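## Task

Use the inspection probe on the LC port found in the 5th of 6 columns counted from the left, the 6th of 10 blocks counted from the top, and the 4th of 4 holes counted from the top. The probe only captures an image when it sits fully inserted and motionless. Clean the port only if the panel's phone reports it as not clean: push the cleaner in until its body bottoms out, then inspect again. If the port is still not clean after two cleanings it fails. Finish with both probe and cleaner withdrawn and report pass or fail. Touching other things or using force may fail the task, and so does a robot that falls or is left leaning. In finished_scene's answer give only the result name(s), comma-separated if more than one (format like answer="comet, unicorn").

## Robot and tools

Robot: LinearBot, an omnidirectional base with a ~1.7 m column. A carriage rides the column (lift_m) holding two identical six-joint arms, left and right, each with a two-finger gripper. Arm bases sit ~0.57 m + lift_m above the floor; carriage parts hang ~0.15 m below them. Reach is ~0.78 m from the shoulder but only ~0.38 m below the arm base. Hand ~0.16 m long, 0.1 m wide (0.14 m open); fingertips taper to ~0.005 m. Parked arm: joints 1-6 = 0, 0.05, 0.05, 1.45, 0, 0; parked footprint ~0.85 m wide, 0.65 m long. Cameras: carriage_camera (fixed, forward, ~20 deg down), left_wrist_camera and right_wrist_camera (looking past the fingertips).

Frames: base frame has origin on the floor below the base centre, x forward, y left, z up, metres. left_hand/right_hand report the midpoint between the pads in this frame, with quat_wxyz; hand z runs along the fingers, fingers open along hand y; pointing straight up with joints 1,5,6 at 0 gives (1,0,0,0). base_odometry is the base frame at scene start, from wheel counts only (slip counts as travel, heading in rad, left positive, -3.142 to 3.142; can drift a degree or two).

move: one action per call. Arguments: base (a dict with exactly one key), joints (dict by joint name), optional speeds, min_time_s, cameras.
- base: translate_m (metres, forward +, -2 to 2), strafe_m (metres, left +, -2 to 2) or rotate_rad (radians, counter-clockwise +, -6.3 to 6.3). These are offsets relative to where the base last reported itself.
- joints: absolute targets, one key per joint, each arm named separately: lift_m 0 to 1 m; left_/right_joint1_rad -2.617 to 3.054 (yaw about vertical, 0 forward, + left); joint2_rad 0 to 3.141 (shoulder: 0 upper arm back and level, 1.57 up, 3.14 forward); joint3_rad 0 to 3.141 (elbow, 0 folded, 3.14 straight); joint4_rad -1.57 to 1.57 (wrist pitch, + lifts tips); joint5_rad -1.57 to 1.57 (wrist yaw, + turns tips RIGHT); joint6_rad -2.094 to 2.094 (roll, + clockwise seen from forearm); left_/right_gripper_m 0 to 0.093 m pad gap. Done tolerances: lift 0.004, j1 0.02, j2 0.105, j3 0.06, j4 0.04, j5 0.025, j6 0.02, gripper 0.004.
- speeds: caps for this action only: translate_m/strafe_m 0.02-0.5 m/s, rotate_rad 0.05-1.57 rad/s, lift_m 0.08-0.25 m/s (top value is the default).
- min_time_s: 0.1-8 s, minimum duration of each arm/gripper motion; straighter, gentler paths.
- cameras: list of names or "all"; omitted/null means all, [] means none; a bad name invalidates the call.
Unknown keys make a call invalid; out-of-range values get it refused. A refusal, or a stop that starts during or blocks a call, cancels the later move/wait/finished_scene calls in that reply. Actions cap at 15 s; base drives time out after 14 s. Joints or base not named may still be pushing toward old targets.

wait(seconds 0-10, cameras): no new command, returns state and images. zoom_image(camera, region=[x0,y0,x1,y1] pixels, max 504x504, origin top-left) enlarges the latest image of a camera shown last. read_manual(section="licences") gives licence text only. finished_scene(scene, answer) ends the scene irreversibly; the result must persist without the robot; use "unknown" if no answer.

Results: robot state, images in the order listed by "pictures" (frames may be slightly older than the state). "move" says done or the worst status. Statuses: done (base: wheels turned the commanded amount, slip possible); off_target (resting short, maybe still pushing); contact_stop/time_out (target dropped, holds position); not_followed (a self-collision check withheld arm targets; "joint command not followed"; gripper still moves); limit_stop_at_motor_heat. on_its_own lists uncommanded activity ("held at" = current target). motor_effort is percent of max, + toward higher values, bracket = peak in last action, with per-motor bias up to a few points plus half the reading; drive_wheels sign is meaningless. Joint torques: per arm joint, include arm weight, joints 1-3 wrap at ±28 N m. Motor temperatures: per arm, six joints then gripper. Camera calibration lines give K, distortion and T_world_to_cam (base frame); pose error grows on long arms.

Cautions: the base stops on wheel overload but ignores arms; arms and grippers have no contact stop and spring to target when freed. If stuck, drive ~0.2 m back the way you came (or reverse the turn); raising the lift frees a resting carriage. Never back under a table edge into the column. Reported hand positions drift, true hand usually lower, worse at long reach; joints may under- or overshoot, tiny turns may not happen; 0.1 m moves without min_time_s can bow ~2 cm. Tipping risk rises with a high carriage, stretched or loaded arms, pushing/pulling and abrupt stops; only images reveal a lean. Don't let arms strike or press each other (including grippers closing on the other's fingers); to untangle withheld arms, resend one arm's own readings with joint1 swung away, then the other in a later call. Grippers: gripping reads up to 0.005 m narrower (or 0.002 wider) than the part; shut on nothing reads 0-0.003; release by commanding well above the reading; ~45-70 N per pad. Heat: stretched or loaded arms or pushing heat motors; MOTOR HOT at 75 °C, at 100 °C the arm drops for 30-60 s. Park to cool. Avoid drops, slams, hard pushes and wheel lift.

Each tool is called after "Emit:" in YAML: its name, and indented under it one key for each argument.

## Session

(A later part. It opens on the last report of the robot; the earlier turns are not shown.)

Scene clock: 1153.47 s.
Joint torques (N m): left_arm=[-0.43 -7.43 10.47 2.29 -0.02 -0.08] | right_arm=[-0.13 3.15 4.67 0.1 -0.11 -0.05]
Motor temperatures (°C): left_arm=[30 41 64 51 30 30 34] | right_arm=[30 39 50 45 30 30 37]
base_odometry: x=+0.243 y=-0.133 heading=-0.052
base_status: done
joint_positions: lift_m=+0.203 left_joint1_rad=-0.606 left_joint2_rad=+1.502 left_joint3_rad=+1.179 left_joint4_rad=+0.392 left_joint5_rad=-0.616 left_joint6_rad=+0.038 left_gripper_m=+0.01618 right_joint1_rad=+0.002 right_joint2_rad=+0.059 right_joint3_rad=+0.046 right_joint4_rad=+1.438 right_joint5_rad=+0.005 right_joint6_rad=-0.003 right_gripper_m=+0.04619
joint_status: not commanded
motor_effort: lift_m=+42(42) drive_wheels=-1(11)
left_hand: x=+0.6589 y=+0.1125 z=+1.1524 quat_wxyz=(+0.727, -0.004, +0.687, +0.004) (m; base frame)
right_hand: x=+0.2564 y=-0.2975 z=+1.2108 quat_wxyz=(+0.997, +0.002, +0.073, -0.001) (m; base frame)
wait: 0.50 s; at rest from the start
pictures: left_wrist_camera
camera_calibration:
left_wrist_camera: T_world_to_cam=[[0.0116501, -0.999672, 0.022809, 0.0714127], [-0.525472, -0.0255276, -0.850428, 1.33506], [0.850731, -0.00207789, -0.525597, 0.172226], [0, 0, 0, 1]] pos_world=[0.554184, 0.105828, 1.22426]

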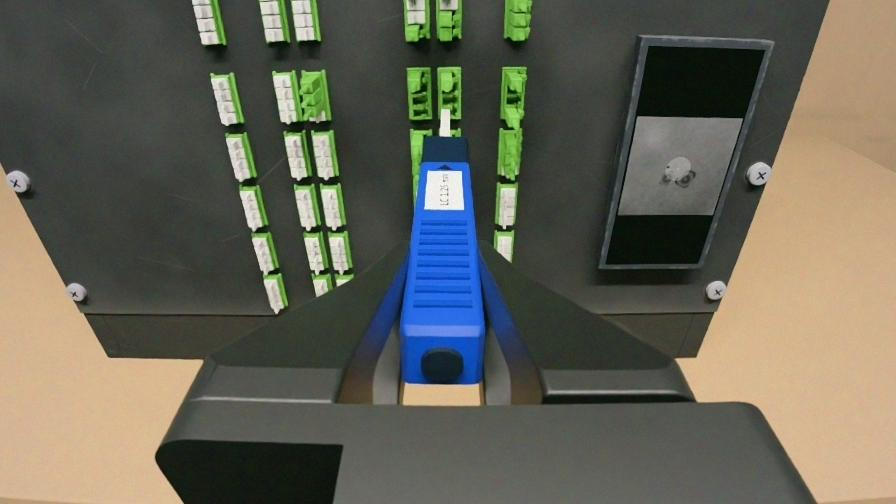

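Emit:
move:
  base: {"strafe_m": -0.0008}
  speeds: {"strafe_m": 0.02}
  joints: {"lift_m": 0.2029}
  cameras: []

Emit:
wait:
  seconds: 1
  cameras: ["left_wrist_camera"]

Emit:
zoom_image:
  camera: "left_wrist_camera"
  region: [430, 90, 460, 120]

Emit:
zoom_image:
  camera: "left_wrist_camera"
  region: [0, 160, 40, 200]

Emit:
zoom_image:
  camera: "left_wrist_camera"
  region: [735, 150, 775, 190]

Scene clock: 1158.73 s.
Joint torques (N m): left_arm=[-0.4 -7.42 10.43 2.27 -0.03 -0.08] | right_arm=[-0.21 3.23 4.68 0.09 -0.11 -0.06]
Motor temperatures (°C): left_arm=[30 41 64 51 30 30 34] | right_arm=[30 39 50 45 30 30 37]
move: done
base_odometry: x=+0.243 y=-0.133 heading=-0.052
base_status: done
joint_positions: lift_m=+0.203 left_joint1_rad=-0.606 left_joint2_rad=+1.502 left_joint3_rad=+1.179 left_joint4_rad=+0.392 left_joint5_rad=-0.616 left_joint6_rad=+0.038 left_gripper_m=+0.01618 right_joint1_rad=+0.002 right_joint2_rad=+0.059 right_joint3_rad=+0.046 right_joint4_rad=+1.438 right_joint5_rad=+0.006 right_joint6_rad=-0.003 right_gripper_m=+0.04619
joint_status: all done
motor_effort: lift_m=+35(37) drive_wheels=+3(4)
left_hand: x=+0.6589 y=+0.1123 z=+1.1521 quat_wxyz=(+0.727, -0.004, +0.687, +0.003) (m; base frame)
right_hand: x=+0.2564 y=-0.2975 z=+1.2105 quat_wxyz=(+0.997, +0.003, +0.073, -0.001) (m; base frame)
pictures: none
No camera images: "cameras" was empty.

Scene clock: 1159.73 s.
Joint torques (N m): left_arm=[-0.43 -7.47 10.45 2.27 -0.02 -0.07] | right_arm=[-0.2 3.26 4.64 0.09 -0.09 -0.04]
Motor temperatures (°C): left_arm=[30 41 64 51 30 30 34] | right_arm=[30 39 50 45 30 30 37]
base_odometry: x=+0.243 y=-0.133 heading=-0.052
base_status: done
joint_positions: lift_m=+0.203 left_joint1_rad=-0.606 left_joint2_rad=+1.502 left_joint3_rad=+1.179 left_joint4_rad=+0.392 left_joint5_rad=-0.616 left_joint6_rad=+0.038 left_gripper_m=+0.01618 right_joint1_rad=+0.002 right_joint2_rad=+0.059 right_joint3_rad=+0.046 right_joint4_rad=+1.438 right_joint5_rad=+0.006 right_joint6_rad=-0.003 right_gripper_m=+0.04619
joint_status: all done
motor_effort: lift_m=+35(37) drive_wheels=+3(4)
left_hand: x=+0.6589 y=+0.1123 z=+1.1521 quat_wxyz=(+0.727, -0.004, +0.687, +0.003) (m; base frame)
right_hand: x=+0.2564 y=-0.2975 z=+1.2105 quat_wxyz=(+0.997, +0.003, +0.073, -0.001) (m; base frame)
wait: 1.00 s; at rest by 0.27 s
pictures: left_wrist_camera
camera_calibration:
left_wrist_camera: T_world_to_cam=[[0.0112899, -0.999676, 0.0227965, 0.0715372], [-0.525481, -0.0253276, -0.850428, 1.33473], [0.850731, -0.00237787, -0.525597, 0.172187], [0, 0, 0, 1]] pos_world=[0.554082, 0.105729, 1.22396]

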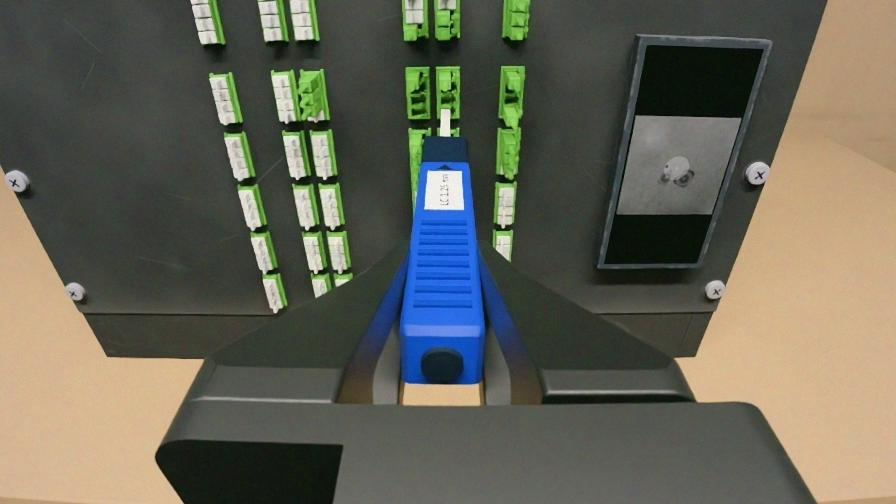

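Scaled by 16.800 from the camera's 896x504 image, which has a finer 1280x720 frame.

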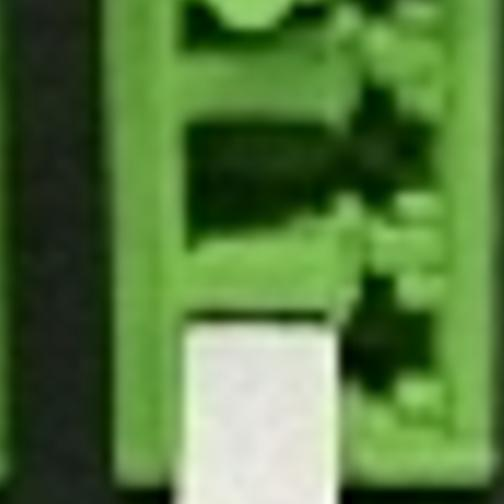

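Scaled by 12.600 from the camera's 896x504 image, which has a finer 1280x720 frame.

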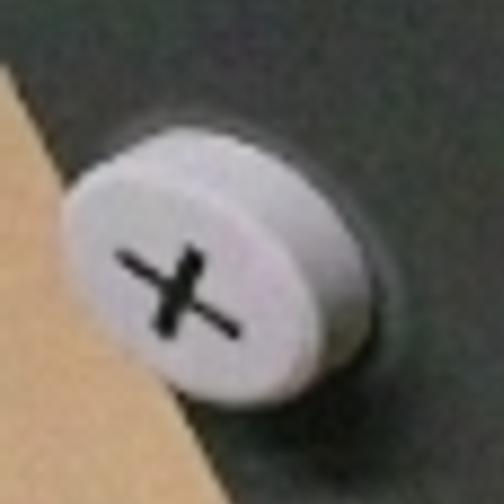

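Scaled by 12.600 from the camera's 896x504 image, which has a finer 1280x720 frame.

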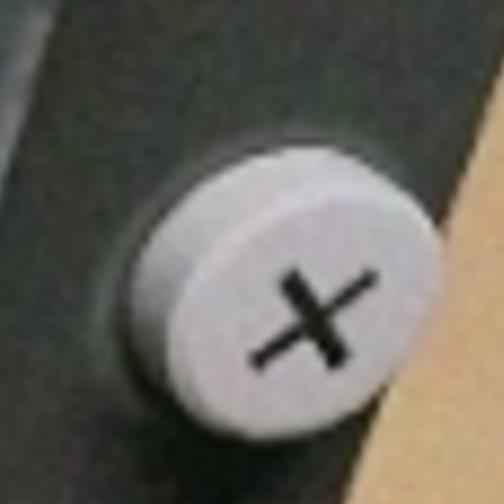

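Emit:
move:
  base: {"translate_m": 0.0015}
  speeds: {"translate_m": 0.02}
  cameras: []

Emit:
wait:
  seconds: 1
  cameras: ["left_wrist_camera"]

Emit:
zoom_image:
  camera: "left_wrist_camera"
  region: [430, 90, 460, 120]

Emit:
move:
  base: {"translate_m": 0.0015}
  speeds: {"translate_m": 0.02}
  cameras: []

Emit:
wait:
  seconds: 1
  cameras: ["left_wrist_camera"]

Emit:
zoom_image:
  camera: "left_wrist_camera"
  region: [430, 90, 460, 120]

Scene clock: 1166.33 s.
Joint torques (N m): left_arm=[-0.43 -7.49 10.48 2.29 -0.02 -0.08] | right_arm=[-0.23 3.22 4.68 0.1 -0.09 -0.04]
Motor temperatures (°C): left_arm=[30 41 64 51 30 30 34] | right_arm=[30 39 50 44 30 30 37]
move: done
base_odometry: x=+0.245 y=-0.133 heading=-0.052
base_status: done
joint_positions: lift_m=+0.203 left_joint1_rad=-0.606 left_joint2_rad=+1.502 left_joint3_rad=+1.179 left_joint4_rad=+0.392 left_joint5_rad=-0.616 left_joint6_rad=+0.038 left_gripper_m=+0.01618 right_joint1_rad=+0.002 right_joint2_rad=+0.059 right_joint3_rad=+0.046 right_joint4_rad=+1.438 right_joint5_rad=+0.006 right_joint6_rad=-0.003 right_gripper_m=+0.04619
joint_status: not commanded
motor_effort: lift_m=+36(37) drive_wheels=+2(11)
left_hand: x=+0.6589 y=+0.1124 z=+1.1521 quat_wxyz=(+0.727, -0.004, +0.687, +0.003) (m; base frame)
right_hand: x=+0.2564 y=-0.2975 z=+1.2105 quat_wxyz=(+0.997, +0.003, +0.073, -0.001) (m; base frame)
pictures: none
No camera images: "cameras" was empty.

Scene clock: 1167.33 s.
Joint torques (N m): left_arm=[-0.42 -7.49 10.47 2.29 -0.03 -0.08] | right_arm=[-0.2 3.28 4.66 0.11 -0.1 -0.06]
Motor temperatures (°C): left_arm=[30 41 64 51 30 30 34] | right_arm=[30 39 50 44 30 30 37]
base_odometry: x=+0.245 y=-0.133 heading=-0.052
base_status: done
joint_positions: lift_m=+0.203 left_joint1_rad=-0.606 left_joint2_rad=+1.502 left_joint3_rad=+1.179 left_joint4_rad=+0.392 left_joint5_rad=-0.616 left_joint6_rad=+0.038 left_gripper_m=+0.01618 right_joint1_rad=+0.002 right_joint2_rad=+0.059 right_joint3_rad=+0.046 right_joint4_rad=+1.438 right_joint5_rad=+0.006 right_joint6_rad=-0.003 right_gripper_m=+0.04619
joint_status: not commanded
motor_effort: lift_m=+36(37) drive_wheels=+2(11)
left_hand: x=+0.6589 y=+0.1124 z=+1.1521 quat_wxyz=(+0.727, -0.004, +0.687, +0.003) (m; base frame)
right_hand: x=+0.2564 y=-0.2975 z=+1.2105 quat_wxyz=(+0.997, +0.003, +0.073, -0.001) (m; base frame)
wait: 1.00 s; at rest by 0.27 s
pictures: left_wrist_camera
camera_calibration:
left_wrist_camera: T_world_to_cam=[[0.0116501, -0.999672, 0.022809, 0.0713207], [-0.525472, -0.0255276, -0.850428, 1.33475], [0.850731, -0.00207789, -0.525597, 0.172154], [0, 0, 0, 1]] pos_world=[0.554084, 0.105728, 1.22396]

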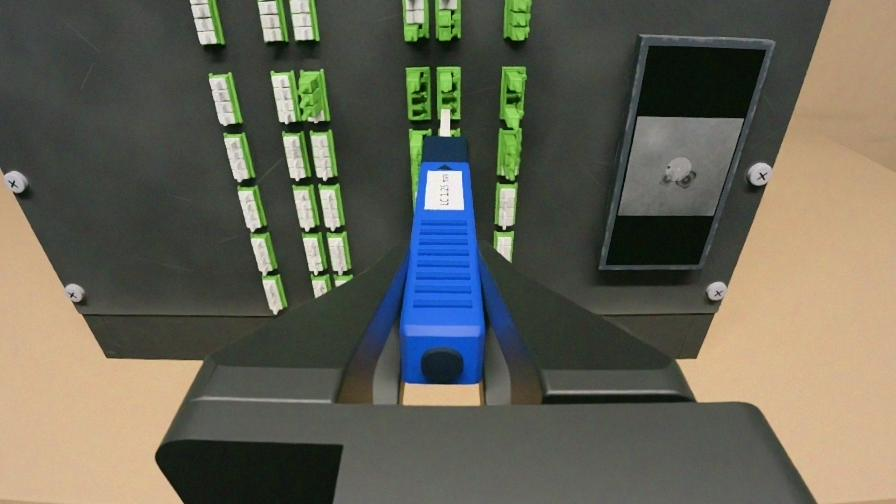

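Scaled by 16.800 from the camera's 896x504 image, which has a finer 1280x720 frame.

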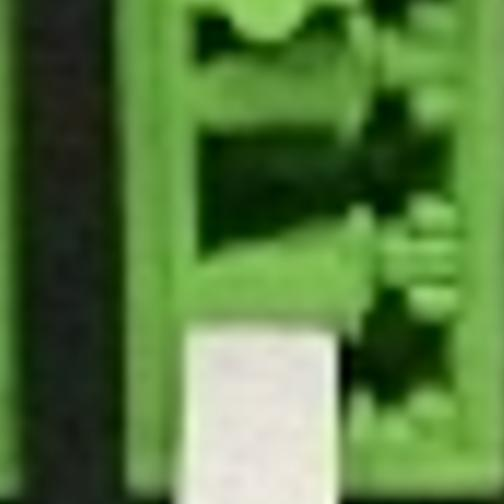

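Scene clock: 1167.93 s.
Joint torques (N m): left_arm=[-0.36 -7.45 10.44 2.26 -0.01 -0.08] | right_arm=[-0.18 3.25 4.83 0.08 -0.13 -0.06]
Motor temperatures (°C): left_arm=[30 41 64 51 30 30 34] | right_arm=[30 39 50 44 30 30 37]
move: done
base_odometry: x=+0.246 y=-0.133 heading=-0.052
base_status: done
joint_positions: lift_m=+0.203 left_joint1_rad=-0.606 left_joint2_rad=+1.502 left_joint3_rad=+1.179 left_joint4_rad=+0.392 left_joint5_rad=-0.617 left_joint6_rad=+0.038 left_gripper_m=+0.01618 right_joint1_rad=+0.002 right_joint2_rad=+0.059 right_joint3_rad=+0.046 right_joint4_rad=+1.437 right_joint5_rad=+0.006 right_joint6_rad=-0.003 right_gripper_m=+0.04619
joint_status: not commanded
motor_effort: lift_m=+35(37) drive_wheels=+2(9)
left_hand: x=+0.6588 y=+0.1124 z=+1.1520 quat_wxyz=(+0.727, -0.005, +0.687, +0.004) (m; base frame)
right_hand: x=+0.2565 y=-0.2975 z=+1.2105 quat_wxyz=(+0.997, +0.003, +0.073, -0.001) (m; base frame)
pictures: none
No camera images: "cameras" was empty.

Scene clock: 1168.93 s.
Joint torques (N m): left_arm=[-0.38 -7.5 10.48 2.28 0 -0.07] | right_arm=[-0.17 3.22 4.64 0.08 -0.09 -0.04]
Motor temperatures (°C): left_arm=[30 41 64 51 30 30 34] | right_arm=[30 39 50 44 30 30 37]
base_odometry: x=+0.246 y=-0.133 heading=-0.052
base_status: done
joint_positions: lift_m=+0.203 left_joint1_rad=-0.606 left_joint2_rad=+1.502 left_joint3_rad=+1.179 left_joint4_rad=+0.392 left_joint5_rad=-0.617 left_joint6_rad=+0.038 left_gripper_m=+0.01618 right_joint1_rad=+0.002 right_joint2_rad=+0.059 right_joint3_rad=+0.046 right_joint4_rad=+1.438 right_joint5_rad=+0.006 right_joint6_rad=-0.003 right_gripper_m=+0.04619
joint_status: not commanded
motor_effort: lift_m=+35(37) drive_wheels=+2(9)
left_hand: x=+0.6588 y=+0.1124 z=+1.1520 quat_wxyz=(+0.727, -0.005, +0.687, +0.004) (m; base frame)
right_hand: x=+0.2563 y=-0.2975 z=+1.2105 quat_wxyz=(+0.997, +0.003, +0.073, -0.001) (m; base frame)
wait: 1.00 s; at rest by 0.27 s
pictures: left_wrist_camera
camera_calibration:
left_wrist_camera: T_world_to_cam=[[0.0124239, -0.99966, 0.0229204, 0.0706521], [-0.525452, -0.026029, -0.850425, 1.33478], [0.850733, -0.00147796, -0.525596, 0.172085], [0, 0, 0, 1]] pos_world=[0.554088, 0.105626, 1.22396]

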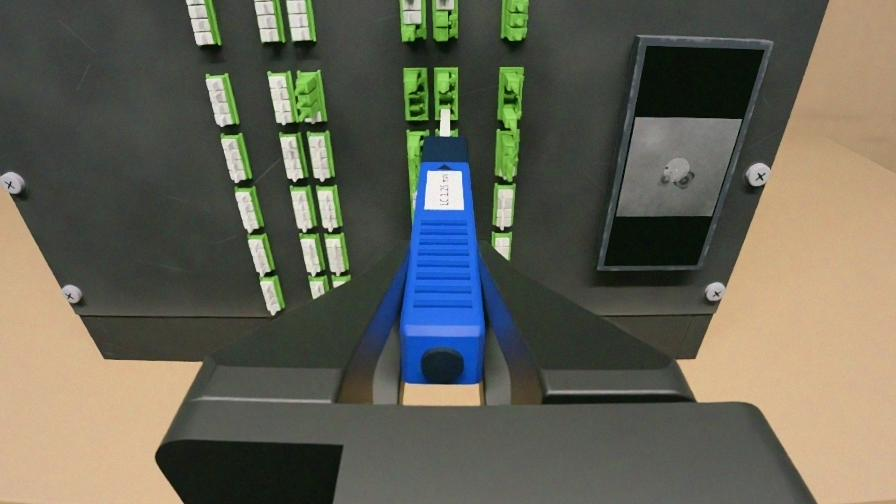

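Scaled by 16.800 from the camera's 896x504 image, which has a finer 1280x720 frame.

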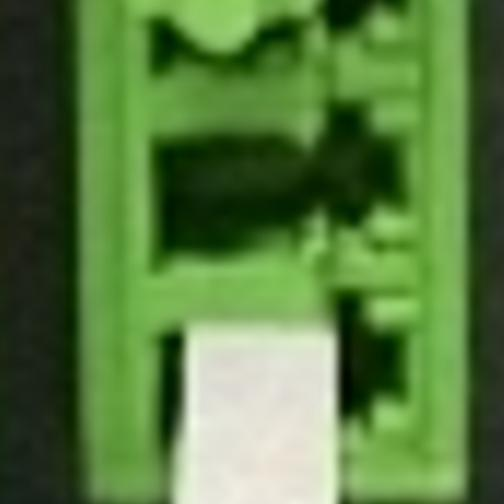

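Emit:
move:
  base: {"strafe_m": 0.0008}
  speeds: {"strafe_m": 0.02}
  joints: {"lift_m": 0.2021}
  cameras: []

Emit:
wait:
  seconds: 1
  cameras: ["left_wrist_camera"]

Emit:
zoom_image:
  camera: "left_wrist_camera"
  region: [430, 90, 460, 120]

Emit:
move:
  base: {"translate_m": 0.0015}
  speeds: {"translate_m": 0.02}
  cameras: []

Emit:
wait:
  seconds: 1
  cameras: ["left_wrist_camera"]

Emit:
zoom_image:
  camera: "left_wrist_camera"
  region: [430, 90, 460, 120]

Scene clock: 1174.33 s.
Joint torques (N m): left_arm=[-0.34 -7.5 10.47 2.28 -0.01 -0.08] | right_arm=[-0.14 3.38 4.67 0.07 -0.12 -0.08]
Motor temperatures (°C): left_arm=[30 41 64 52 30 30 34] | right_arm=[30 39 49 44 30 30 37]
move: done
base_odometry: x=+0.246 y=-0.133 heading=-0.052
base_status: done
joint_positions: lift_m=+0.202 left_joint1_rad=-0.606 left_joint2_rad=+1.502 left_joint3_rad=+1.179 left_joint4_rad=+0.393 left_joint5_rad=-0.617 left_joint6_rad=+0.038 left_gripper_m=+0.01618 right_joint1_rad=+0.002 right_joint2_rad=+0.058 right_joint3_rad=+0.046 right_joint4_rad=+1.438 right_joint5_rad=+0.005 right_joint6_rad=-0.003 right_gripper_m=+0.04619
joint_status: all done
motor_effort: lift_m=+35(37) drive_wheels=+2(2)
left_hand: x=+0.6588 y=+0.1123 z=+1.1514 quat_wxyz=(+0.727, -0.005, +0.687, +0.004) (m; base frame)
right_hand: x=+0.2562 y=-0.2975 z=+1.2096 quat_wxyz=(+0.997, +0.002, +0.072, -0.001) (m; base frame)
pictures: none
No camera images: "cameras" was empty.

Scene clock: 1175.33 s.
Joint torques (N m): left_arm=[-0.4 -7.45 10.47 2.28 -0.01 -0.08] | right_arm=[-0.29 3.25 4.75 0.1 -0.09 -0.04]
Motor temperatures (°C): left_arm=[30 41 64 52 30 30 34] | right_arm=[30 39 49 44 30 30 37]
base_odometry: x=+0.246 y=-0.133 heading=-0.052
base_status: done
joint_positions: lift_m=+0.202 left_joint1_rad=-0.606 left_joint2_rad=+1.502 left_joint3_rad=+1.179 left_joint4_rad=+0.393 left_joint5_rad=-0.617 left_joint6_rad=+0.038 left_gripper_m=+0.01618 right_joint1_rad=+0.002 right_joint2_rad=+0.058 right_joint3_rad=+0.046 right_joint4_rad=+1.438 right_joint5_rad=+0.005 right_joint6_rad=-0.003 right_gripper_m=+0.04619
joint_status: all done
motor_effort: lift_m=+34(37) drive_wheels=+2(2)
left_hand: x=+0.6588 y=+0.1123 z=+1.1514 quat_wxyz=(+0.727, -0.005, +0.687, +0.004) (m; base frame)
right_hand: x=+0.2562 y=-0.2975 z=+1.2096 quat_wxyz=(+0.997, +0.002, +0.072, -0.001) (m; base frame)
wait: 1.00 s; at rest by 0.27 s
pictures: left_wrist_camera
camera_calibration:
left_wrist_camera: T_world_to_cam=[[0.0120227, -0.999662, 0.0230496, 0.0707339], [-0.525155, -0.0259288, -0.850611, 1.33424], [0.850921, -0.00187795, -0.52529, 0.171282], [0, 0, 0, 1]] pos_world=[0.554085, 0.105627, 1.22326]

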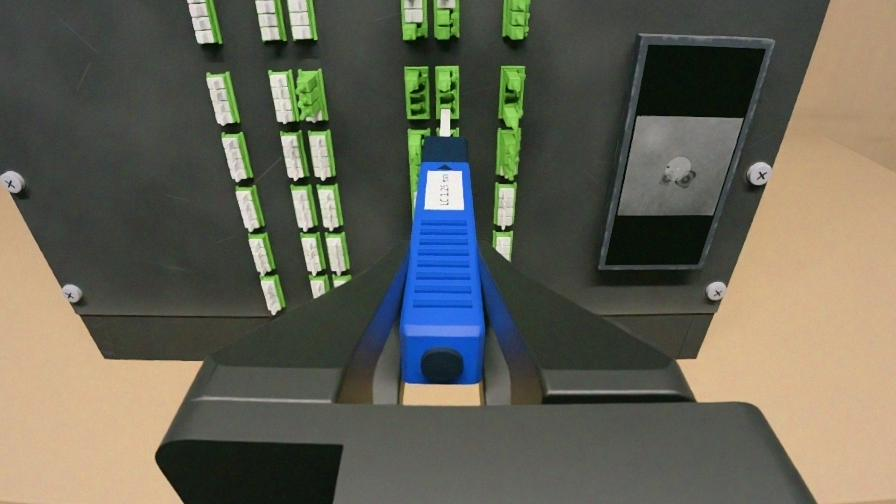

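Scaled by 16.800 from the camera's 896x504 image, which has a finer 1280x720 frame.

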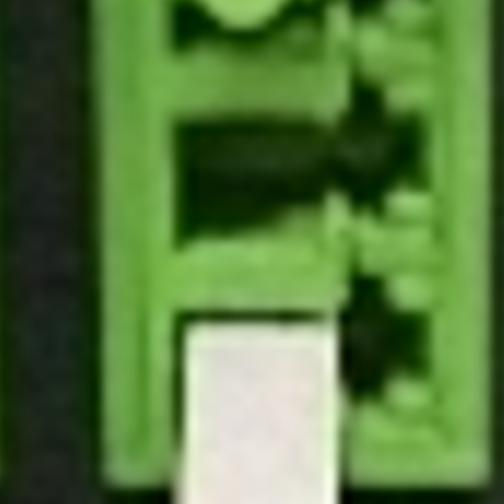

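Scene clock: 1175.93 s.
Joint torques (N m): left_arm=[-0.43 -7.5 10.4 2.28 -0.04 -0.09] | right_arm=[-0.13 3.29 4.75 0.17 -0.13 -0.06]
Motor temperatures (°C): left_arm=[30 41 65 52 30 30 34] | right_arm=[30 39 49 44 30 30 37]
move: done
base_odometry: x=+0.248 y=-0.133 heading=-0.052
base_status: done
joint_positions: lift_m=+0.202 left_joint1_rad=-0.606 left_joint2_rad=+1.502 left_joint3_rad=+1.179 left_joint4_rad=+0.393 left_joint5_rad=-0.616 left_joint6_rad=+0.038 left_gripper_m=+0.01618 right_joint1_rad=+0.002 right_joint2_rad=+0.058 right_joint3_rad=+0.046 right_joint4_rad=+1.438 right_joint5_rad=+0.005 right_joint6_rad=-0.003 right_gripper_m=+0.04619
joint_status: not commanded
motor_effort: lift_m=+35(36) drive_wheels=+1(10)
left_hand: x=+0.6589 y=+0.1124 z=+1.1514 quat_wxyz=(+0.727, -0.005, +0.687, +0.003) (m; base frame)
right_hand: x=+0.2564 y=-0.2975 z=+1.2095 quat_wxyz=(+0.997, +0.002, +0.073, -0.001) (m; base frame)
pictures: none
No camera images: "cameras" was empty.

Scene clock: 1176.93 s.
Joint torques (N m): left_arm=[-0.42 -7.49 10.45 2.28 -0.02 -0.08] | right_arm=[-0.14 3.29 4.75 0.08 -0.1 -0.07]
Motor temperatures (°C): left_arm=[30 41 65 52 30 30 34] | right_arm=[30 39 49 43 30 30 37]
base_odometry: x=+0.248 y=-0.133 heading=-0.052
base_status: done
joint_positions: lift_m=+0.202 left_joint1_rad=-0.606 left_joint2_rad=+1.502 left_joint3_rad=+1.179 left_joint4_rad=+0.393 left_joint5_rad=-0.616 left_joint6_rad=+0.038 left_gripper_m=+0.01618 right_joint1_rad=+0.002 right_joint2_rad=+0.058 right_joint3_rad=+0.046 right_joint4_rad=+1.438 right_joint5_rad=+0.005 right_joint6_rad=-0.003 right_gripper_m=+0.04619
joint_status: not commanded
motor_effort: lift_m=+35(36) drive_wheels=+1(10)
left_hand: x=+0.6589 y=+0.1124 z=+1.1514 quat_wxyz=(+0.727, -0.005, +0.687, +0.003) (m; base frame)
right_hand: x=+0.2563 y=-0.2975 z=+1.2096 quat_wxyz=(+0.997, +0.002, +0.073, -0.001) (m; base frame)
wait: 1.00 s; at rest by 0.27 s
pictures: left_wrist_camera
camera_calibration:
left_wrist_camera: T_world_to_cam=[[0.0116499, -0.999658, 0.0233972, 0.0706164], [-0.525165, -0.0260287, -0.850602, 1.33425], [0.850921, -0.00237795, -0.525289, 0.171337], [0, 0, 0, 1]] pos_world=[0.554083, 0.105728, 1.22326]

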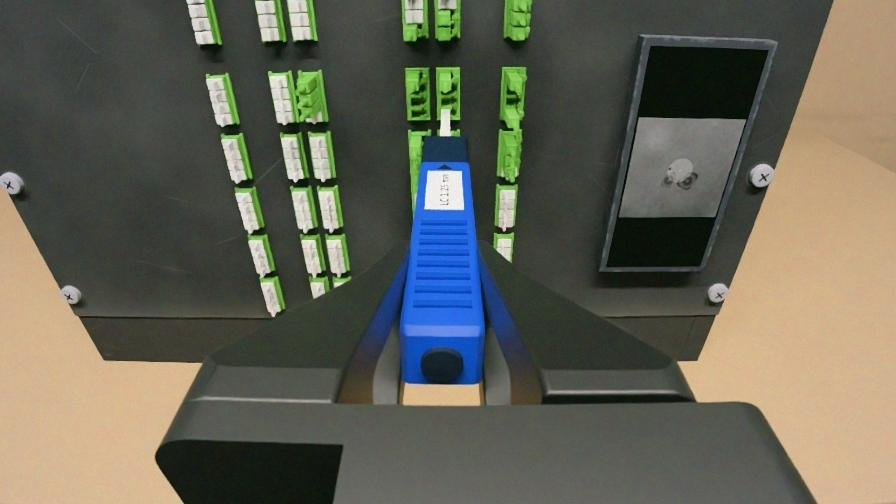

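Scaled by 16.800 from the camera's 896x504 image, which has a finer 1280x720 frame.

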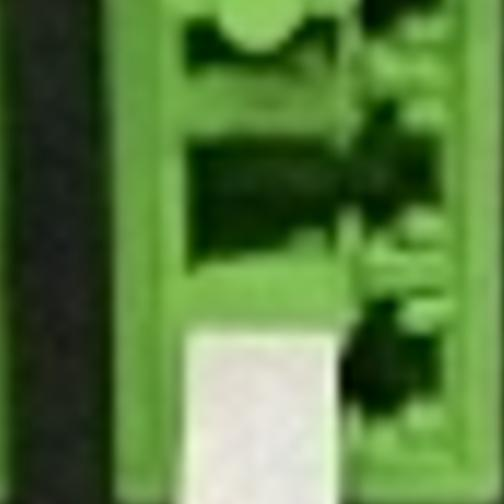

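Emit:
move:
  joints: {"lift_m": 0.2014}
  cameras: []

Emit:
wait:
  seconds: 0.5
  cameras: ["left_wrist_camera"]

Emit:
zoom_image:
  camera: "left_wrist_camera"
  region: [430, 90, 460, 120]

Emit:
move:
  base: {"translate_m": 0.0015}
  speeds: {"translate_m": 0.02}
  cameras: []

Emit:
wait:
  seconds: 0.5
  cameras: ["left_wrist_camera"]

Emit:
zoom_image:
  camera: "left_wrist_camera"
  region: [430, 90, 460, 120]

Scene clock: 1182.70 s.
Joint torques (N m): left_arm=[-0.46 -7.49 10.36 2.29 -0.02 -0.08] | right_arm=[-0.17 3.38 4.77 0.1 -0.09 -0.06]
Motor temperatures (°C): left_arm=[30 41 65 52 30 30 34] | right_arm=[30 38 49 43 30 30 37]
move: done
base_odometry: x=+0.248 y=-0.133 heading=-0.052
base_status: not commanded
joint_positions: lift_m=+0.202 left_joint1_rad=-0.606 left_joint2_rad=+1.502 left_joint3_rad=+1.179 left_joint4_rad=+0.393 left_joint5_rad=-0.616 left_joint6_rad=+0.038 left_gripper_m=+0.01618 right_joint1_rad=+0.002 right_joint2_rad=+0.058 right_joint3_rad=+0.046 right_joint4_rad=+1.438 right_joint5_rad=+0.005 right_joint6_rad=-0.003 right_gripper_m=+0.04619
joint_status: all done
motor_effort: lift_m=+35(36) drive_wheels=+1(1)
left_hand: x=+0.6589 y=+0.1124 z=+1.1508 quat_wxyz=(+0.727, -0.005, +0.687, +0.003) (m; base frame)
right_hand: x=+0.2563 y=-0.2975 z=+1.2089 quat_wxyz=(+0.997, +0.002, +0.073, -0.001) (m; base frame)
pictures: none
No camera images: "cameras" was empty.

Scene clock: 1183.20 s.
Joint torques (N m): left_arm=[-0.43 -7.43 10.45 2.28 -0.01 -0.07] | right_arm=[-0.14 3.25 4.7 0.12 -0.07 -0.06]
Motor temperatures (°C): left_arm=[30 41 65 51 30 30 34] | right_arm=[30 38 49 43 30 30 37]
base_odometry: x=+0.248 y=-0.133 heading=-0.052
base_status: not commanded
joint_positions: lift_m=+0.202 left_joint1_rad=-0.606 left_joint2_rad=+1.502 left_joint3_rad=+1.179 left_joint4_rad=+0.393 left_joint5_rad=-0.616 left_joint6_rad=+0.038 left_gripper_m=+0.01618 right_joint1_rad=+0.002 right_joint2_rad=+0.058 right_joint3_rad=+0.046 right_joint4_rad=+1.438 right_joint5_rad=+0.005 right_joint6_rad=-0.003 right_gripper_m=+0.04619
joint_status: all done
motor_effort: lift_m=+35(36) drive_wheels=+1(1)
left_hand: x=+0.6589 y=+0.1124 z=+1.1508 quat_wxyz=(+0.727, -0.005, +0.687, +0.003) (m; base frame)
right_hand: x=+0.2563 y=-0.2975 z=+1.2089 quat_wxyz=(+0.997, +0.002, +0.073, -0.001) (m; base frame)
wait: 0.50 s; at rest by 0.27 s
pictures: left_wrist_camera
camera_calibration:
left_wrist_camera: T_world_to_cam=[[0.0116624, -0.999653, 0.0236231, 0.0704491], [-0.524903, -0.0262283, -0.850758, 1.33372], [0.851082, -0.00247798, -0.525026, 0.17057], [0, 0, 0, 1]] pos_world=[0.554083, 0.105829, 1.22256]

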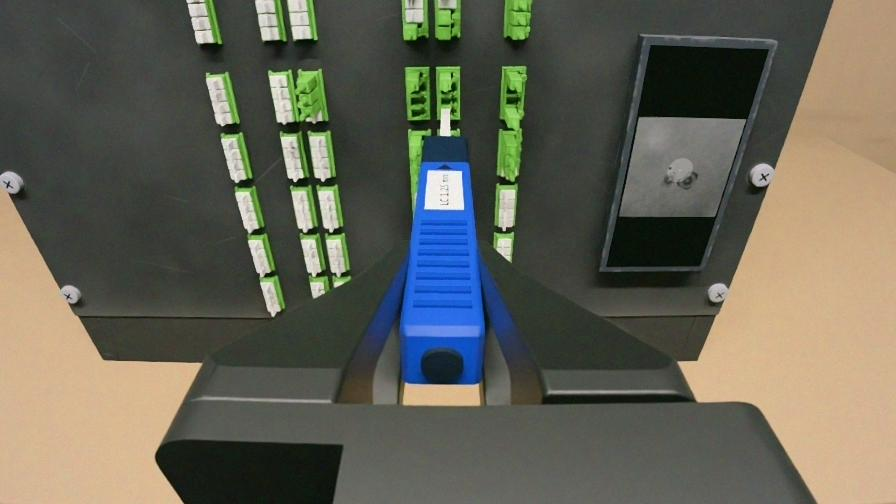

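Scaled by 16.800 from the camera's 896x504 image, which has a finer 1280x720 frame.

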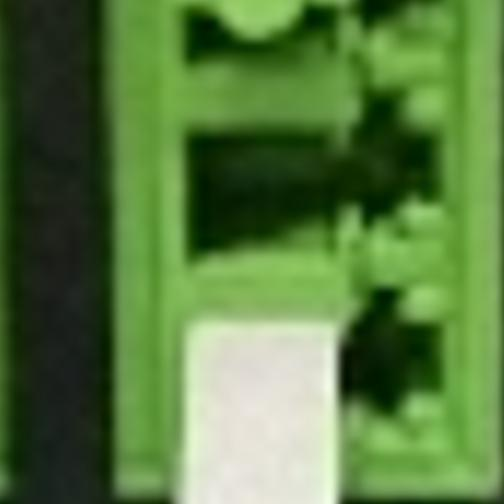

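Scene clock: 1183.77 s.
Joint torques (N m): left_arm=[-0.36 -7.43 10.44 2.26 0.01 -0.08] | right_arm=[-0.13 3.25 4.64 0.09 -0.11 -0.06]
Motor temperatures (°C): left_arm=[30 41 65 51 30 30 34] | right_arm=[30 38 49 43 30 30 37]
move: done
base_odometry: x=+0.249 y=-0.133 heading=-0.052
base_status: done
joint_positions: lift_m=+0.202 left_joint1_rad=-0.606 left_joint2_rad=+1.502 left_joint3_rad=+1.179 left_joint4_rad=+0.393 left_joint5_rad=-0.617 left_joint6_rad=+0.038 left_gripper_m=+0.01618 right_joint1_rad=+0.002 right_joint2_rad=+0.058 right_joint3_rad=+0.046 right_joint4_rad=+1.438 right_joint5_rad=+0.005 right_joint6_rad=-0.003 right_gripper_m=+0.04619
joint_status: not commanded
motor_effort: lift_m=+35(36) drive_wheels=+1(7)
left_hand: x=+0.6588 y=+0.1124 z=+1.1509 quat_wxyz=(+0.727, -0.005, +0.687, +0.003) (m; base frame)
right_hand: x=+0.2563 y=-0.2975 z=+1.2089 quat_wxyz=(+0.997, +0.002, +0.073, -0.001) (m; base frame)
pictures: none
No camera images: "cameras" was empty.

Scene clock: 1184.27 s.
Joint torques (N m): left_arm=[-0.39 -7.45 10.48 2.26 -0.01 -0.07] | right_arm=[-0.2 3.36 4.79 0.11 -0.15 -0.04]
Motor temperatures (°C): left_arm=[30 41 65 51 30 30 34] | right_arm=[30 38 49 43 30 30 37]
base_odometry: x=+0.249 y=-0.133 heading=-0.052
base_status: done
joint_positions: lift_m=+0.202 left_joint1_rad=-0.606 left_joint2_rad=+1.502 left_joint3_rad=+1.179 left_joint4_rad=+0.393 left_joint5_rad=-0.617 left_joint6_rad=+0.038 left_gripper_m=+0.01618 right_joint1_rad=+0.002 right_joint2_rad=+0.058 right_joint3_rad=+0.046 right_joint4_rad=+1.438 right_joint5_rad=+0.005 right_joint6_rad=-0.003 right_gripper_m=+0.04619
joint_status: not commanded
motor_effort: lift_m=+35(36) drive_wheels=+1(7)
left_hand: x=+0.6588 y=+0.1124 z=+1.1509 quat_wxyz=(+0.727, -0.005, +0.687, +0.003) (m; base frame)
right_hand: x=+0.2563 y=-0.2975 z=+1.2089 quat_wxyz=(+0.997, +0.002, +0.073, -0.001) (m; base frame)
wait: 0.50 s; at rest by 0.27 s
pictures: left_wrist_camera
camera_calibration:
left_wrist_camera: T_world_to_cam=[[0.0123962, -0.999638, 0.0238749, 0.0696299], [-0.524649, -0.0268284, -0.850896, 1.33385], [0.851229, -0.00197805, -0.524791, 0.170284], [0, 0, 0, 1]] pos_world=[0.553987, 0.105726, 1.22266]

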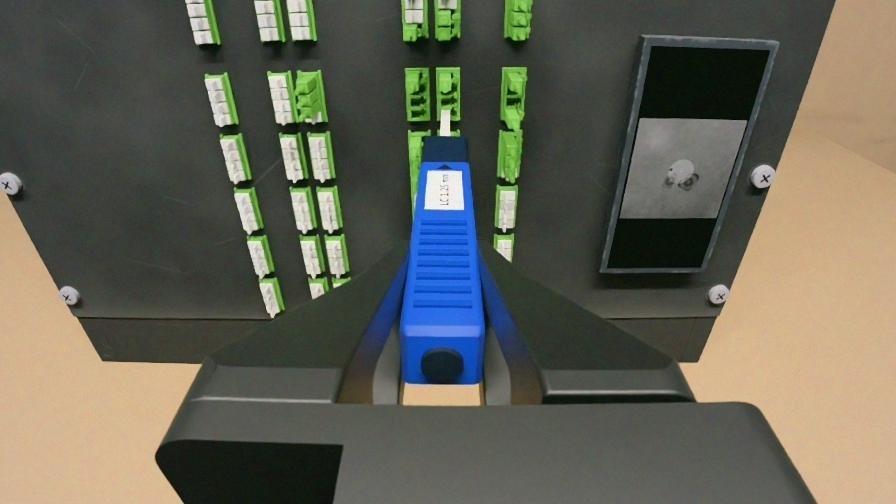

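Scaled by 16.800 from the camera's 896x504 image, which has a finer 1280x720 frame.

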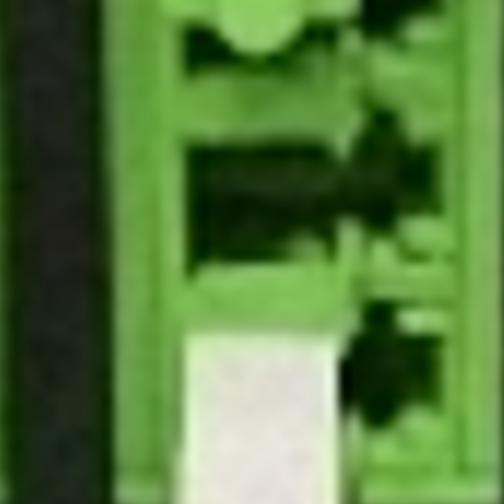

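Emit:
move:
  base: {"translate_m": 0.0015}
  speeds: {"translate_m": 0.02}
  cameras: []

Emit:
wait:
  seconds: 0.5
  cameras: ["left_wrist_camera"]

Emit:
zoom_image:
  camera: "left_wrist_camera"
  region: [430, 95, 460, 125]

Emit:
move:
  base: {"translate_m": 0.002}
  speeds: {"translate_m": 0.02}
  cameras: []

Emit:
wait:
  seconds: 0.5
  cameras: ["left_wrist_camera"]

Emit:
zoom_image:
  camera: "left_wrist_camera"
  region: [430, 105, 460, 135]

Scene clock: 1190.73 s.
Joint torques (N m): left_arm=[-0.38 -7.54 10.47 2.27 -0.01 -0.07] | right_arm=[-0.23 3.21 4.7 0.12 -0.1 -0.05]
Motor temperatures (°C): left_arm=[30 41 65 51 30 30 34] | right_arm=[30 38 49 43 30 30 37]
move: done
base_odometry: x=+0.251 y=-0.133 heading=-0.052
base_status: done
joint_positions: lift_m=+0.202 left_joint1_rad=-0.606 left_joint2_rad=+1.502 left_joint3_rad=+1.179 left_joint4_rad=+0.394 left_joint5_rad=-0.617 left_joint6_rad=+0.038 left_gripper_m=+0.01618 right_joint1_rad=+0.002 right_joint2_rad=+0.058 right_joint3_rad=+0.046 right_joint4_rad=+1.438 right_joint5_rad=+0.005 right_joint6_rad=-0.003 right_gripper_m=+0.04619
joint_status: not commanded
motor_effort: lift_m=+35(36) drive_wheels=+1(14)
left_hand: x=+0.6588 y=+0.1124 z=+1.1509 quat_wxyz=(+0.727, -0.005, +0.686, +0.003) (m; base frame)
right_hand: x=+0.2563 y=-0.2975 z=+1.2089 quat_wxyz=(+0.997, +0.002, +0.073, -0.001) (m; base frame)
pictures: none
No camera images: "cameras" was empty.

Scene clock: 1191.23 s.
Joint torques (N m): left_arm=[-0.42 -7.43 10.45 2.27 0 -0.08] | right_arm=[-0.14 3.32 4.6 0.1 -0.08 -0.07]
Motor temperatures (°C): left_arm=[30 41 65 51 30 30 34] | right_arm=[30 38 49 43 30 30 37]
base_odometry: x=+0.251 y=-0.133 heading=-0.052
base_status: done
joint_positions: lift_m=+0.202 left_joint1_rad=-0.606 left_joint2_rad=+1.502 left_joint3_rad=+1.179 left_joint4_rad=+0.394 left_joint5_rad=-0.617 left_joint6_rad=+0.038 left_gripper_m=+0.01618 right_joint1_rad=+0.002 right_joint2_rad=+0.058 right_joint3_rad=+0.046 right_joint4_rad=+1.438 right_joint5_rad=+0.005 right_joint6_rad=-0.003 right_gripper_m=+0.04619
joint_status: not commanded
motor_effort: lift_m=+34(36) drive_wheels=+1(14)
left_hand: x=+0.6588 y=+0.1124 z=+1.1509 quat_wxyz=(+0.727, -0.005, +0.686, +0.003) (m; base frame)
right_hand: x=+0.2564 y=-0.2975 z=+1.2088 quat_wxyz=(+0.997, +0.002, +0.073, -0.001) (m; base frame)
wait: 0.50 s; at rest by 0.27 s
pictures: left_wrist_camera
camera_calibration:
left_wrist_camera: T_world_to_cam=[[0.0124072, -0.999633, 0.0241018, 0.069346], [-0.524342, -0.027028, -0.851079, 1.33392], [0.851418, -0.00207807, -0.524484, 0.169814], [0, 0, 0, 1]] pos_world=[0.553987, 0.105727, 1.22266]

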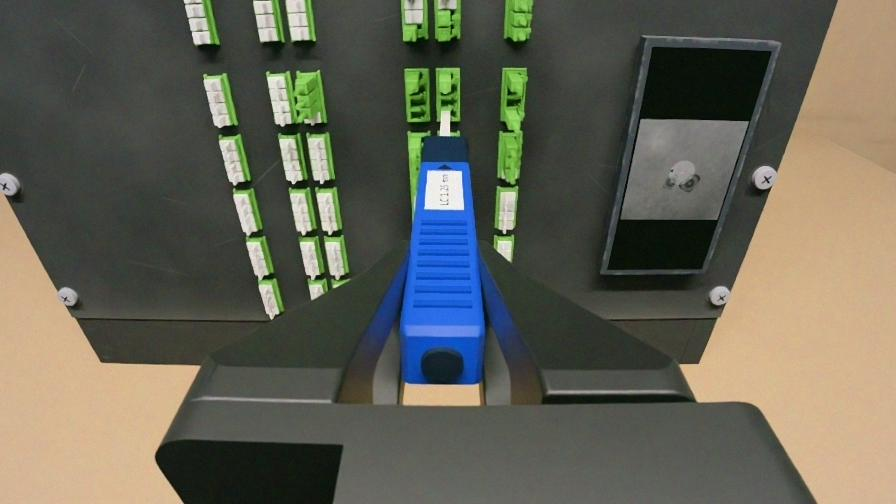

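Scaled by 16.800 from the camera's 896x504 image, which has a finer 1280x720 frame.

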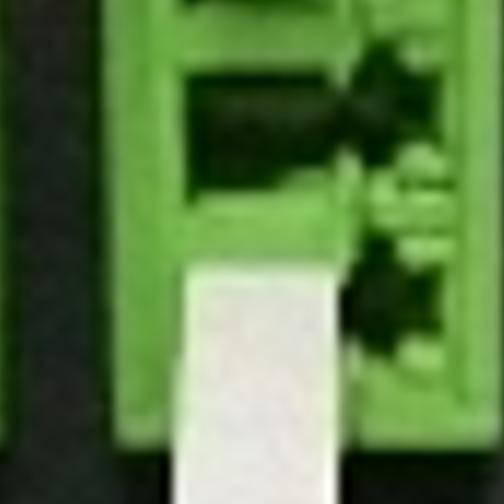

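Scene clock: 1191.87 s.
Joint torques (N m): left_arm=[-0.39 -7.45 10.45 2.27 0.03 -0.08] | right_arm=[-0.09 3.32 4.75 0.11 -0.11 -0.03]
Motor temperatures (°C): left_arm=[30 41 65 51 30 30 34] | right_arm=[30 38 49 43 30 30 37]
move: done
base_odometry: x=+0.253 y=-0.133 heading=-0.052
base_status: done
joint_positions: lift_m=+0.202 left_joint1_rad=-0.606 left_joint2_rad=+1.502 left_joint3_rad=+1.179 left_joint4_rad=+0.394 left_joint5_rad=-0.617 left_joint6_rad=+0.038 left_gripper_m=+0.01618 right_joint1_rad=+0.002 right_joint2_rad=+0.058 right_joint3_rad=+0.046 right_joint4_rad=+1.437 right_joint5_rad=+0.005 right_joint6_rad=-0.003 right_gripper_m=+0.04619
joint_status: not commanded
motor_effort: lift_m=+35(35) drive_wheels=+1(11)
left_hand: x=+0.6588 y=+0.1124 z=+1.1510 quat_wxyz=(+0.727, -0.005, +0.686, +0.003) (m; base frame)
right_hand: x=+0.2565 y=-0.2975 z=+1.2088 quat_wxyz=(+0.997, +0.002, +0.073, -0.001) (m; base frame)
pictures: none
No camera images: "cameras" was empty.

Scene clock: 1192.37 s.
Joint torques (N m): left_arm=[-0.36 -7.45 10.45 2.26 -0.01 -0.06] | right_arm=[-0.24 3.29 4.77 0.11 -0.11 -0.06]
Motor temperatures (°C): left_arm=[30 41 65 51 30 30 34] | right_arm=[30 38 49 42 30 30 37]
base_odometry: x=+0.253 y=-0.133 heading=-0.052
base_status: done
joint_positions: lift_m=+0.202 left_joint1_rad=-0.606 left_joint2_rad=+1.502 left_joint3_rad=+1.179 left_joint4_rad=+0.394 left_joint5_rad=-0.617 left_joint6_rad=+0.038 left_gripper_m=+0.01618 right_joint1_rad=+0.002 right_joint2_rad=+0.058 right_joint3_rad=+0.046 right_joint4_rad=+1.438 right_joint5_rad=+0.005 right_joint6_rad=-0.003 right_gripper_m=+0.04619
joint_status: not commanded
motor_effort: lift_m=+35(35) drive_wheels=+1(11)
left_hand: x=+0.6588 y=+0.1124 z=+1.1510 quat_wxyz=(+0.727, -0.005, +0.686, +0.003) (m; base frame)
right_hand: x=+0.2563 y=-0.2975 z=+1.2089 quat_wxyz=(+0.997, +0.002, +0.073, -0.001) (m; base frame)
wait: 0.50 s; at rest by 0.27 s
pictures: left_wrist_camera
camera_calibration:
left_wrist_camera: T_world_to_cam=[[0.012324, -0.999618, 0.024741, 0.0687085], [-0.524154, -0.0275292, -0.851178, 1.33403], [0.851534, -0.00247812, -0.524293, 0.169698], [0, 0, 0, 1]] pos_world=[0.553886, 0.105828, 1.22277]

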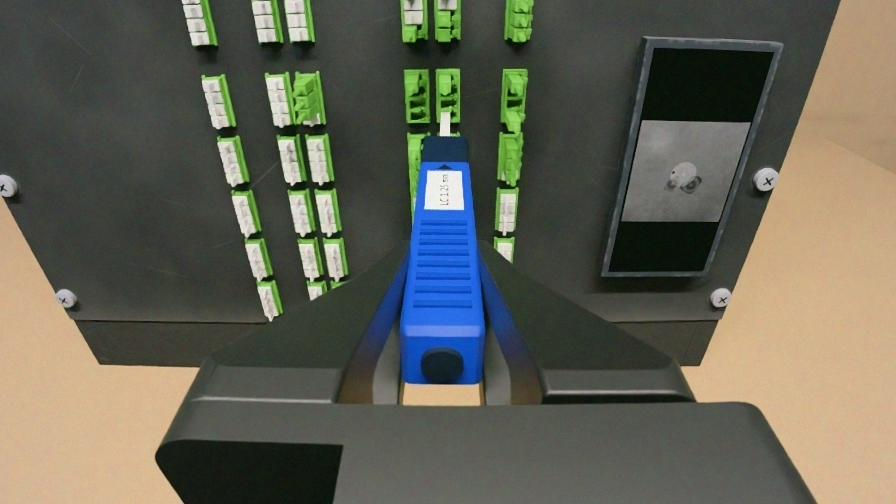

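Scaled by 16.800 from the camera's 896x504 image, which has a finer 1280x720 frame.

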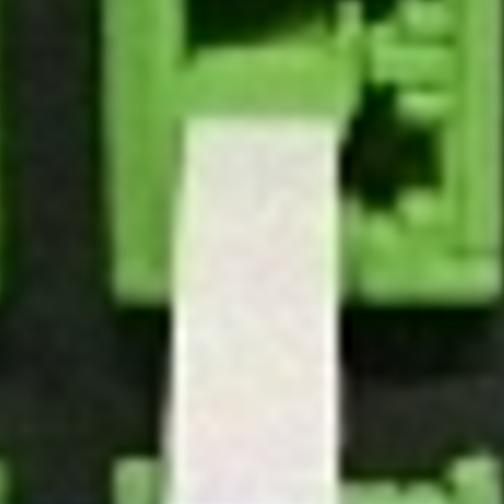

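Emit:
move:
  base: {"translate_m": 0.003}
  speeds: {"translate_m": 0.02}
  cameras: []

Emit:
wait:
  seconds: 0.5
  cameras: ["left_wrist_camera"]

Emit:
move:
  base: {"translate_m": 0.003}
  speeds: {"translate_m": 0.02}
  cameras: []

Emit:
wait:
  seconds: 0.5
  cameras: ["left_wrist_camera"]

Emit:
zoom_image:
  camera: "left_wrist_camera"
  region: [430, 105, 460, 135]

Scene clock: 1199.30 s.
Joint torques (N m): left_arm=[-0.32 -7.5 10.47 2.26 0.01 -0.07] | right_arm=[-0.2 3.21 4.74 0.11 -0.11 -0.03]
Motor temperatures (°C): left_arm=[30 41 65 51 30 30 34] | right_arm=[30 38 49 42 30 30 37]
move: done
base_odometry: x=+0.256 y=-0.133 heading=-0.052
base_status: done
joint_positions: lift_m=+0.202 left_joint1_rad=-0.606 left_joint2_rad=+1.502 left_joint3_rad=+1.179 left_joint4_rad=+0.394 left_joint5_rad=-0.618 left_joint6_rad=+0.038 left_gripper_m=+0.01618 right_joint1_rad=+0.002 right_joint2_rad=+0.058 right_joint3_rad=+0.046 right_joint4_rad=+1.437 right_joint5_rad=+0.005 right_joint6_rad=-0.003 right_gripper_m=+0.04619
joint_status: not commanded
motor_effort: lift_m=+35(36) drive_wheels=+0(10)
left_hand: x=+0.6588 y=+0.1125 z=+1.1511 quat_wxyz=(+0.727, -0.006, +0.686, +0.003) (m; base frame)
right_hand: x=+0.2565 y=-0.2975 z=+1.2088 quat_wxyz=(+0.997, +0.002, +0.073, -0.001) (m; base frame)
pictures: none
No camera images: "cameras" was empty.

Scene clock: 1199.80 s.
Joint torques (N m): left_arm=[-0.38 -7.46 10.45 2.26 0 -0.07] | right_arm=[-0.25 3.28 4.75 0.05 -0.11 -0.04]
Motor temperatures (°C): left_arm=[30 41 65 51 30 30 34] | right_arm=[30 38 49 42 30 30 37]
base_odometry: x=+0.256 y=-0.133 heading=-0.052
base_status: done
joint_positions: lift_m=+0.202 left_joint1_rad=-0.606 left_joint2_rad=+1.502 left_joint3_rad=+1.179 left_joint4_rad=+0.394 left_joint5_rad=-0.618 left_joint6_rad=+0.038 left_gripper_m=+0.01618 right_joint1_rad=+0.002 right_joint2_rad=+0.058 right_joint3_rad=+0.046 right_joint4_rad=+1.438 right_joint5_rad=+0.005 right_joint6_rad=-0.003 right_gripper_m=+0.04619
joint_status: not commanded
motor_effort: lift_m=+36(36) drive_wheels=+0(10)
left_hand: x=+0.6588 y=+0.1125 z=+1.1511 quat_wxyz=(+0.727, -0.006, +0.686, +0.003) (m; base frame)
right_hand: x=+0.2564 y=-0.2975 z=+1.2088 quat_wxyz=(+0.997, +0.002, +0.073, -0.001) (m; base frame)
wait: 0.50 s; at rest by 0.27 s
pictures: left_wrist_camera
camera_calibration:
left_wrist_camera: T_world_to_cam=[[0.0130542, -0.999602, 0.0249931, 0.0680919], [-0.523827, -0.0281275, -0.85136, 1.33414], [0.851725, -0.0019782, -0.523986, 0.169161], [0, 0, 0, 1]] pos_world=[0.55389, 0.105925, 1.22277]

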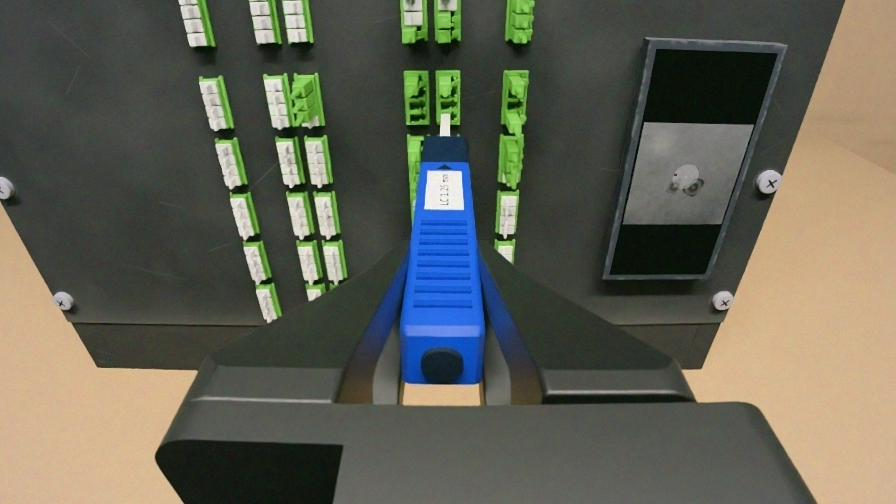

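Scene clock: 1200.43 s.
Joint torques (N m): left_arm=[-0.44 -7.47 10.45 2.24 -0.03 -0.07] | right_arm=[-0.27 3.41 4.67 0.09 -0.11 -0.01]
Motor temperatures (°C): left_arm=[30 41 65 51 30 30 34] | right_arm=[30 38 49 42 30 30 37]
move: done
base_odometry: x=+0.259 y=-0.133 heading=-0.052
base_status: done
joint_positions: lift_m=+0.202 left_joint1_rad=-0.606 left_joint2_rad=+1.502 left_joint3_rad=+1.179 left_joint4_rad=+0.394 left_joint5_rad=-0.616 left_joint6_rad=+0.038 left_gripper_m=+0.01618 right_joint1_rad=+0.002 right_joint2_rad=+0.058 right_joint3_rad=+0.046 right_joint4_rad=+1.438 right_joint5_rad=+0.005 right_joint6_rad=-0.003 right_gripper_m=+0.04619
joint_status: not commanded
motor_effort: lift_m=+35(36) drive_wheels=+0(10)
left_hand: x=+0.6588 y=+0.1123 z=+1.1511 quat_wxyz=(+0.727, -0.005, +0.686, +0.003) (m; base frame)
right_hand: x=+0.2564 y=-0.2975 z=+1.2088 quat_wxyz=(+0.997, +0.002, +0.073, -0.001) (m; base frame)
pictures: none
No camera images: "cameras" was empty.

Scene clock: 1200.93 s.
Joint torques (N m): left_arm=[-0.39 -7.47 10.45 2.25 0 -0.06] | right_arm=[-0.12 3.22 4.64 0.1 -0.1 -0.04]
Motor temperatures (°C): left_arm=[30 41 65 51 30 30 34] | right_arm=[30 38 49 42 30 30 37]
base_odometry: x=+0.259 y=-0.133 heading=-0.052
base_status: done
joint_positions: lift_m=+0.202 left_joint1_rad=-0.606 left_joint2_rad=+1.502 left_joint3_rad=+1.179 left_joint4_rad=+0.394 left_joint5_rad=-0.616 left_joint6_rad=+0.038 left_gripper_m=+0.01618 right_joint1_rad=+0.002 right_joint2_rad=+0.058 right_joint3_rad=+0.046 right_joint4_rad=+1.438 right_joint5_rad=+0.005 right_joint6_rad=-0.003 right_gripper_m=+0.04619
joint_status: not commanded
motor_effort: lift_m=+35(36) drive_wheels=+0(10)
left_hand: x=+0.6588 y=+0.1123 z=+1.1511 quat_wxyz=(+0.727, -0.005, +0.686, +0.003) (m; base frame)
right_hand: x=+0.2563 y=-0.2975 z=+1.2089 quat_wxyz=(+0.997, +0.002, +0.073, -0.001) (m; base frame)
wait: 0.50 s; at rest by 0.27 s
pictures: left_wrist_camera
camera_calibration:
left_wrist_camera: T_world_to_cam=[[0.0116137, -0.999621, 0.0249406, 0.0688607], [-0.523867, -0.0273278, -0.851362, 1.33407], [0.851721, -0.00317808, -0.523986, 0.169296], [0, 0, 0, 1]] pos_world=[0.553882, 0.10583, 1.22277]

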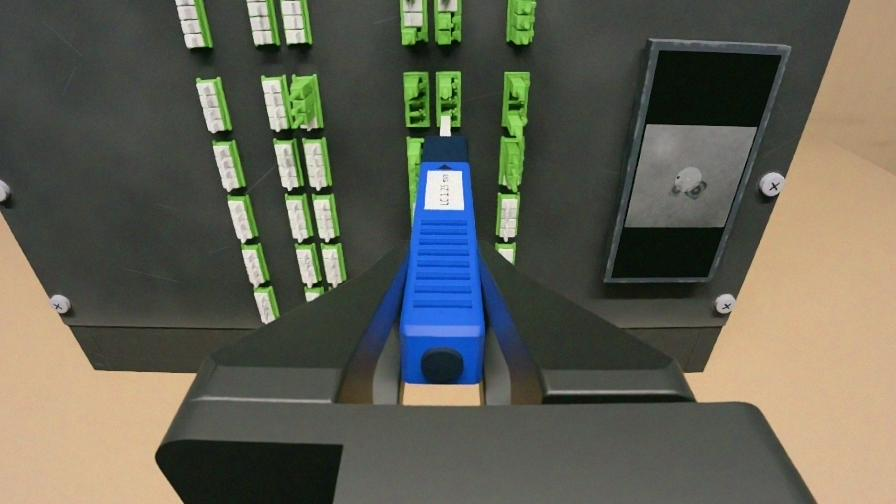

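Scaled by 16.800 from the camera's 896x504 image, which has a finer 1280x720 frame.

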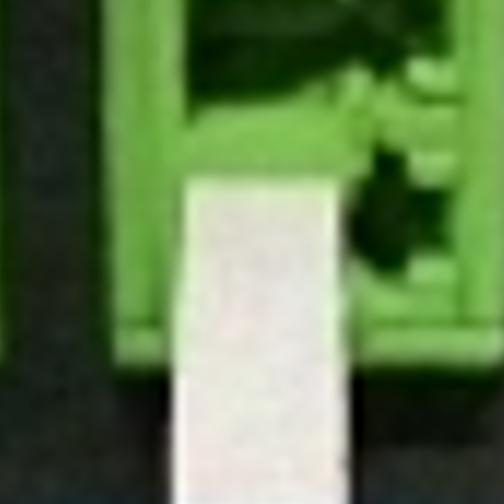

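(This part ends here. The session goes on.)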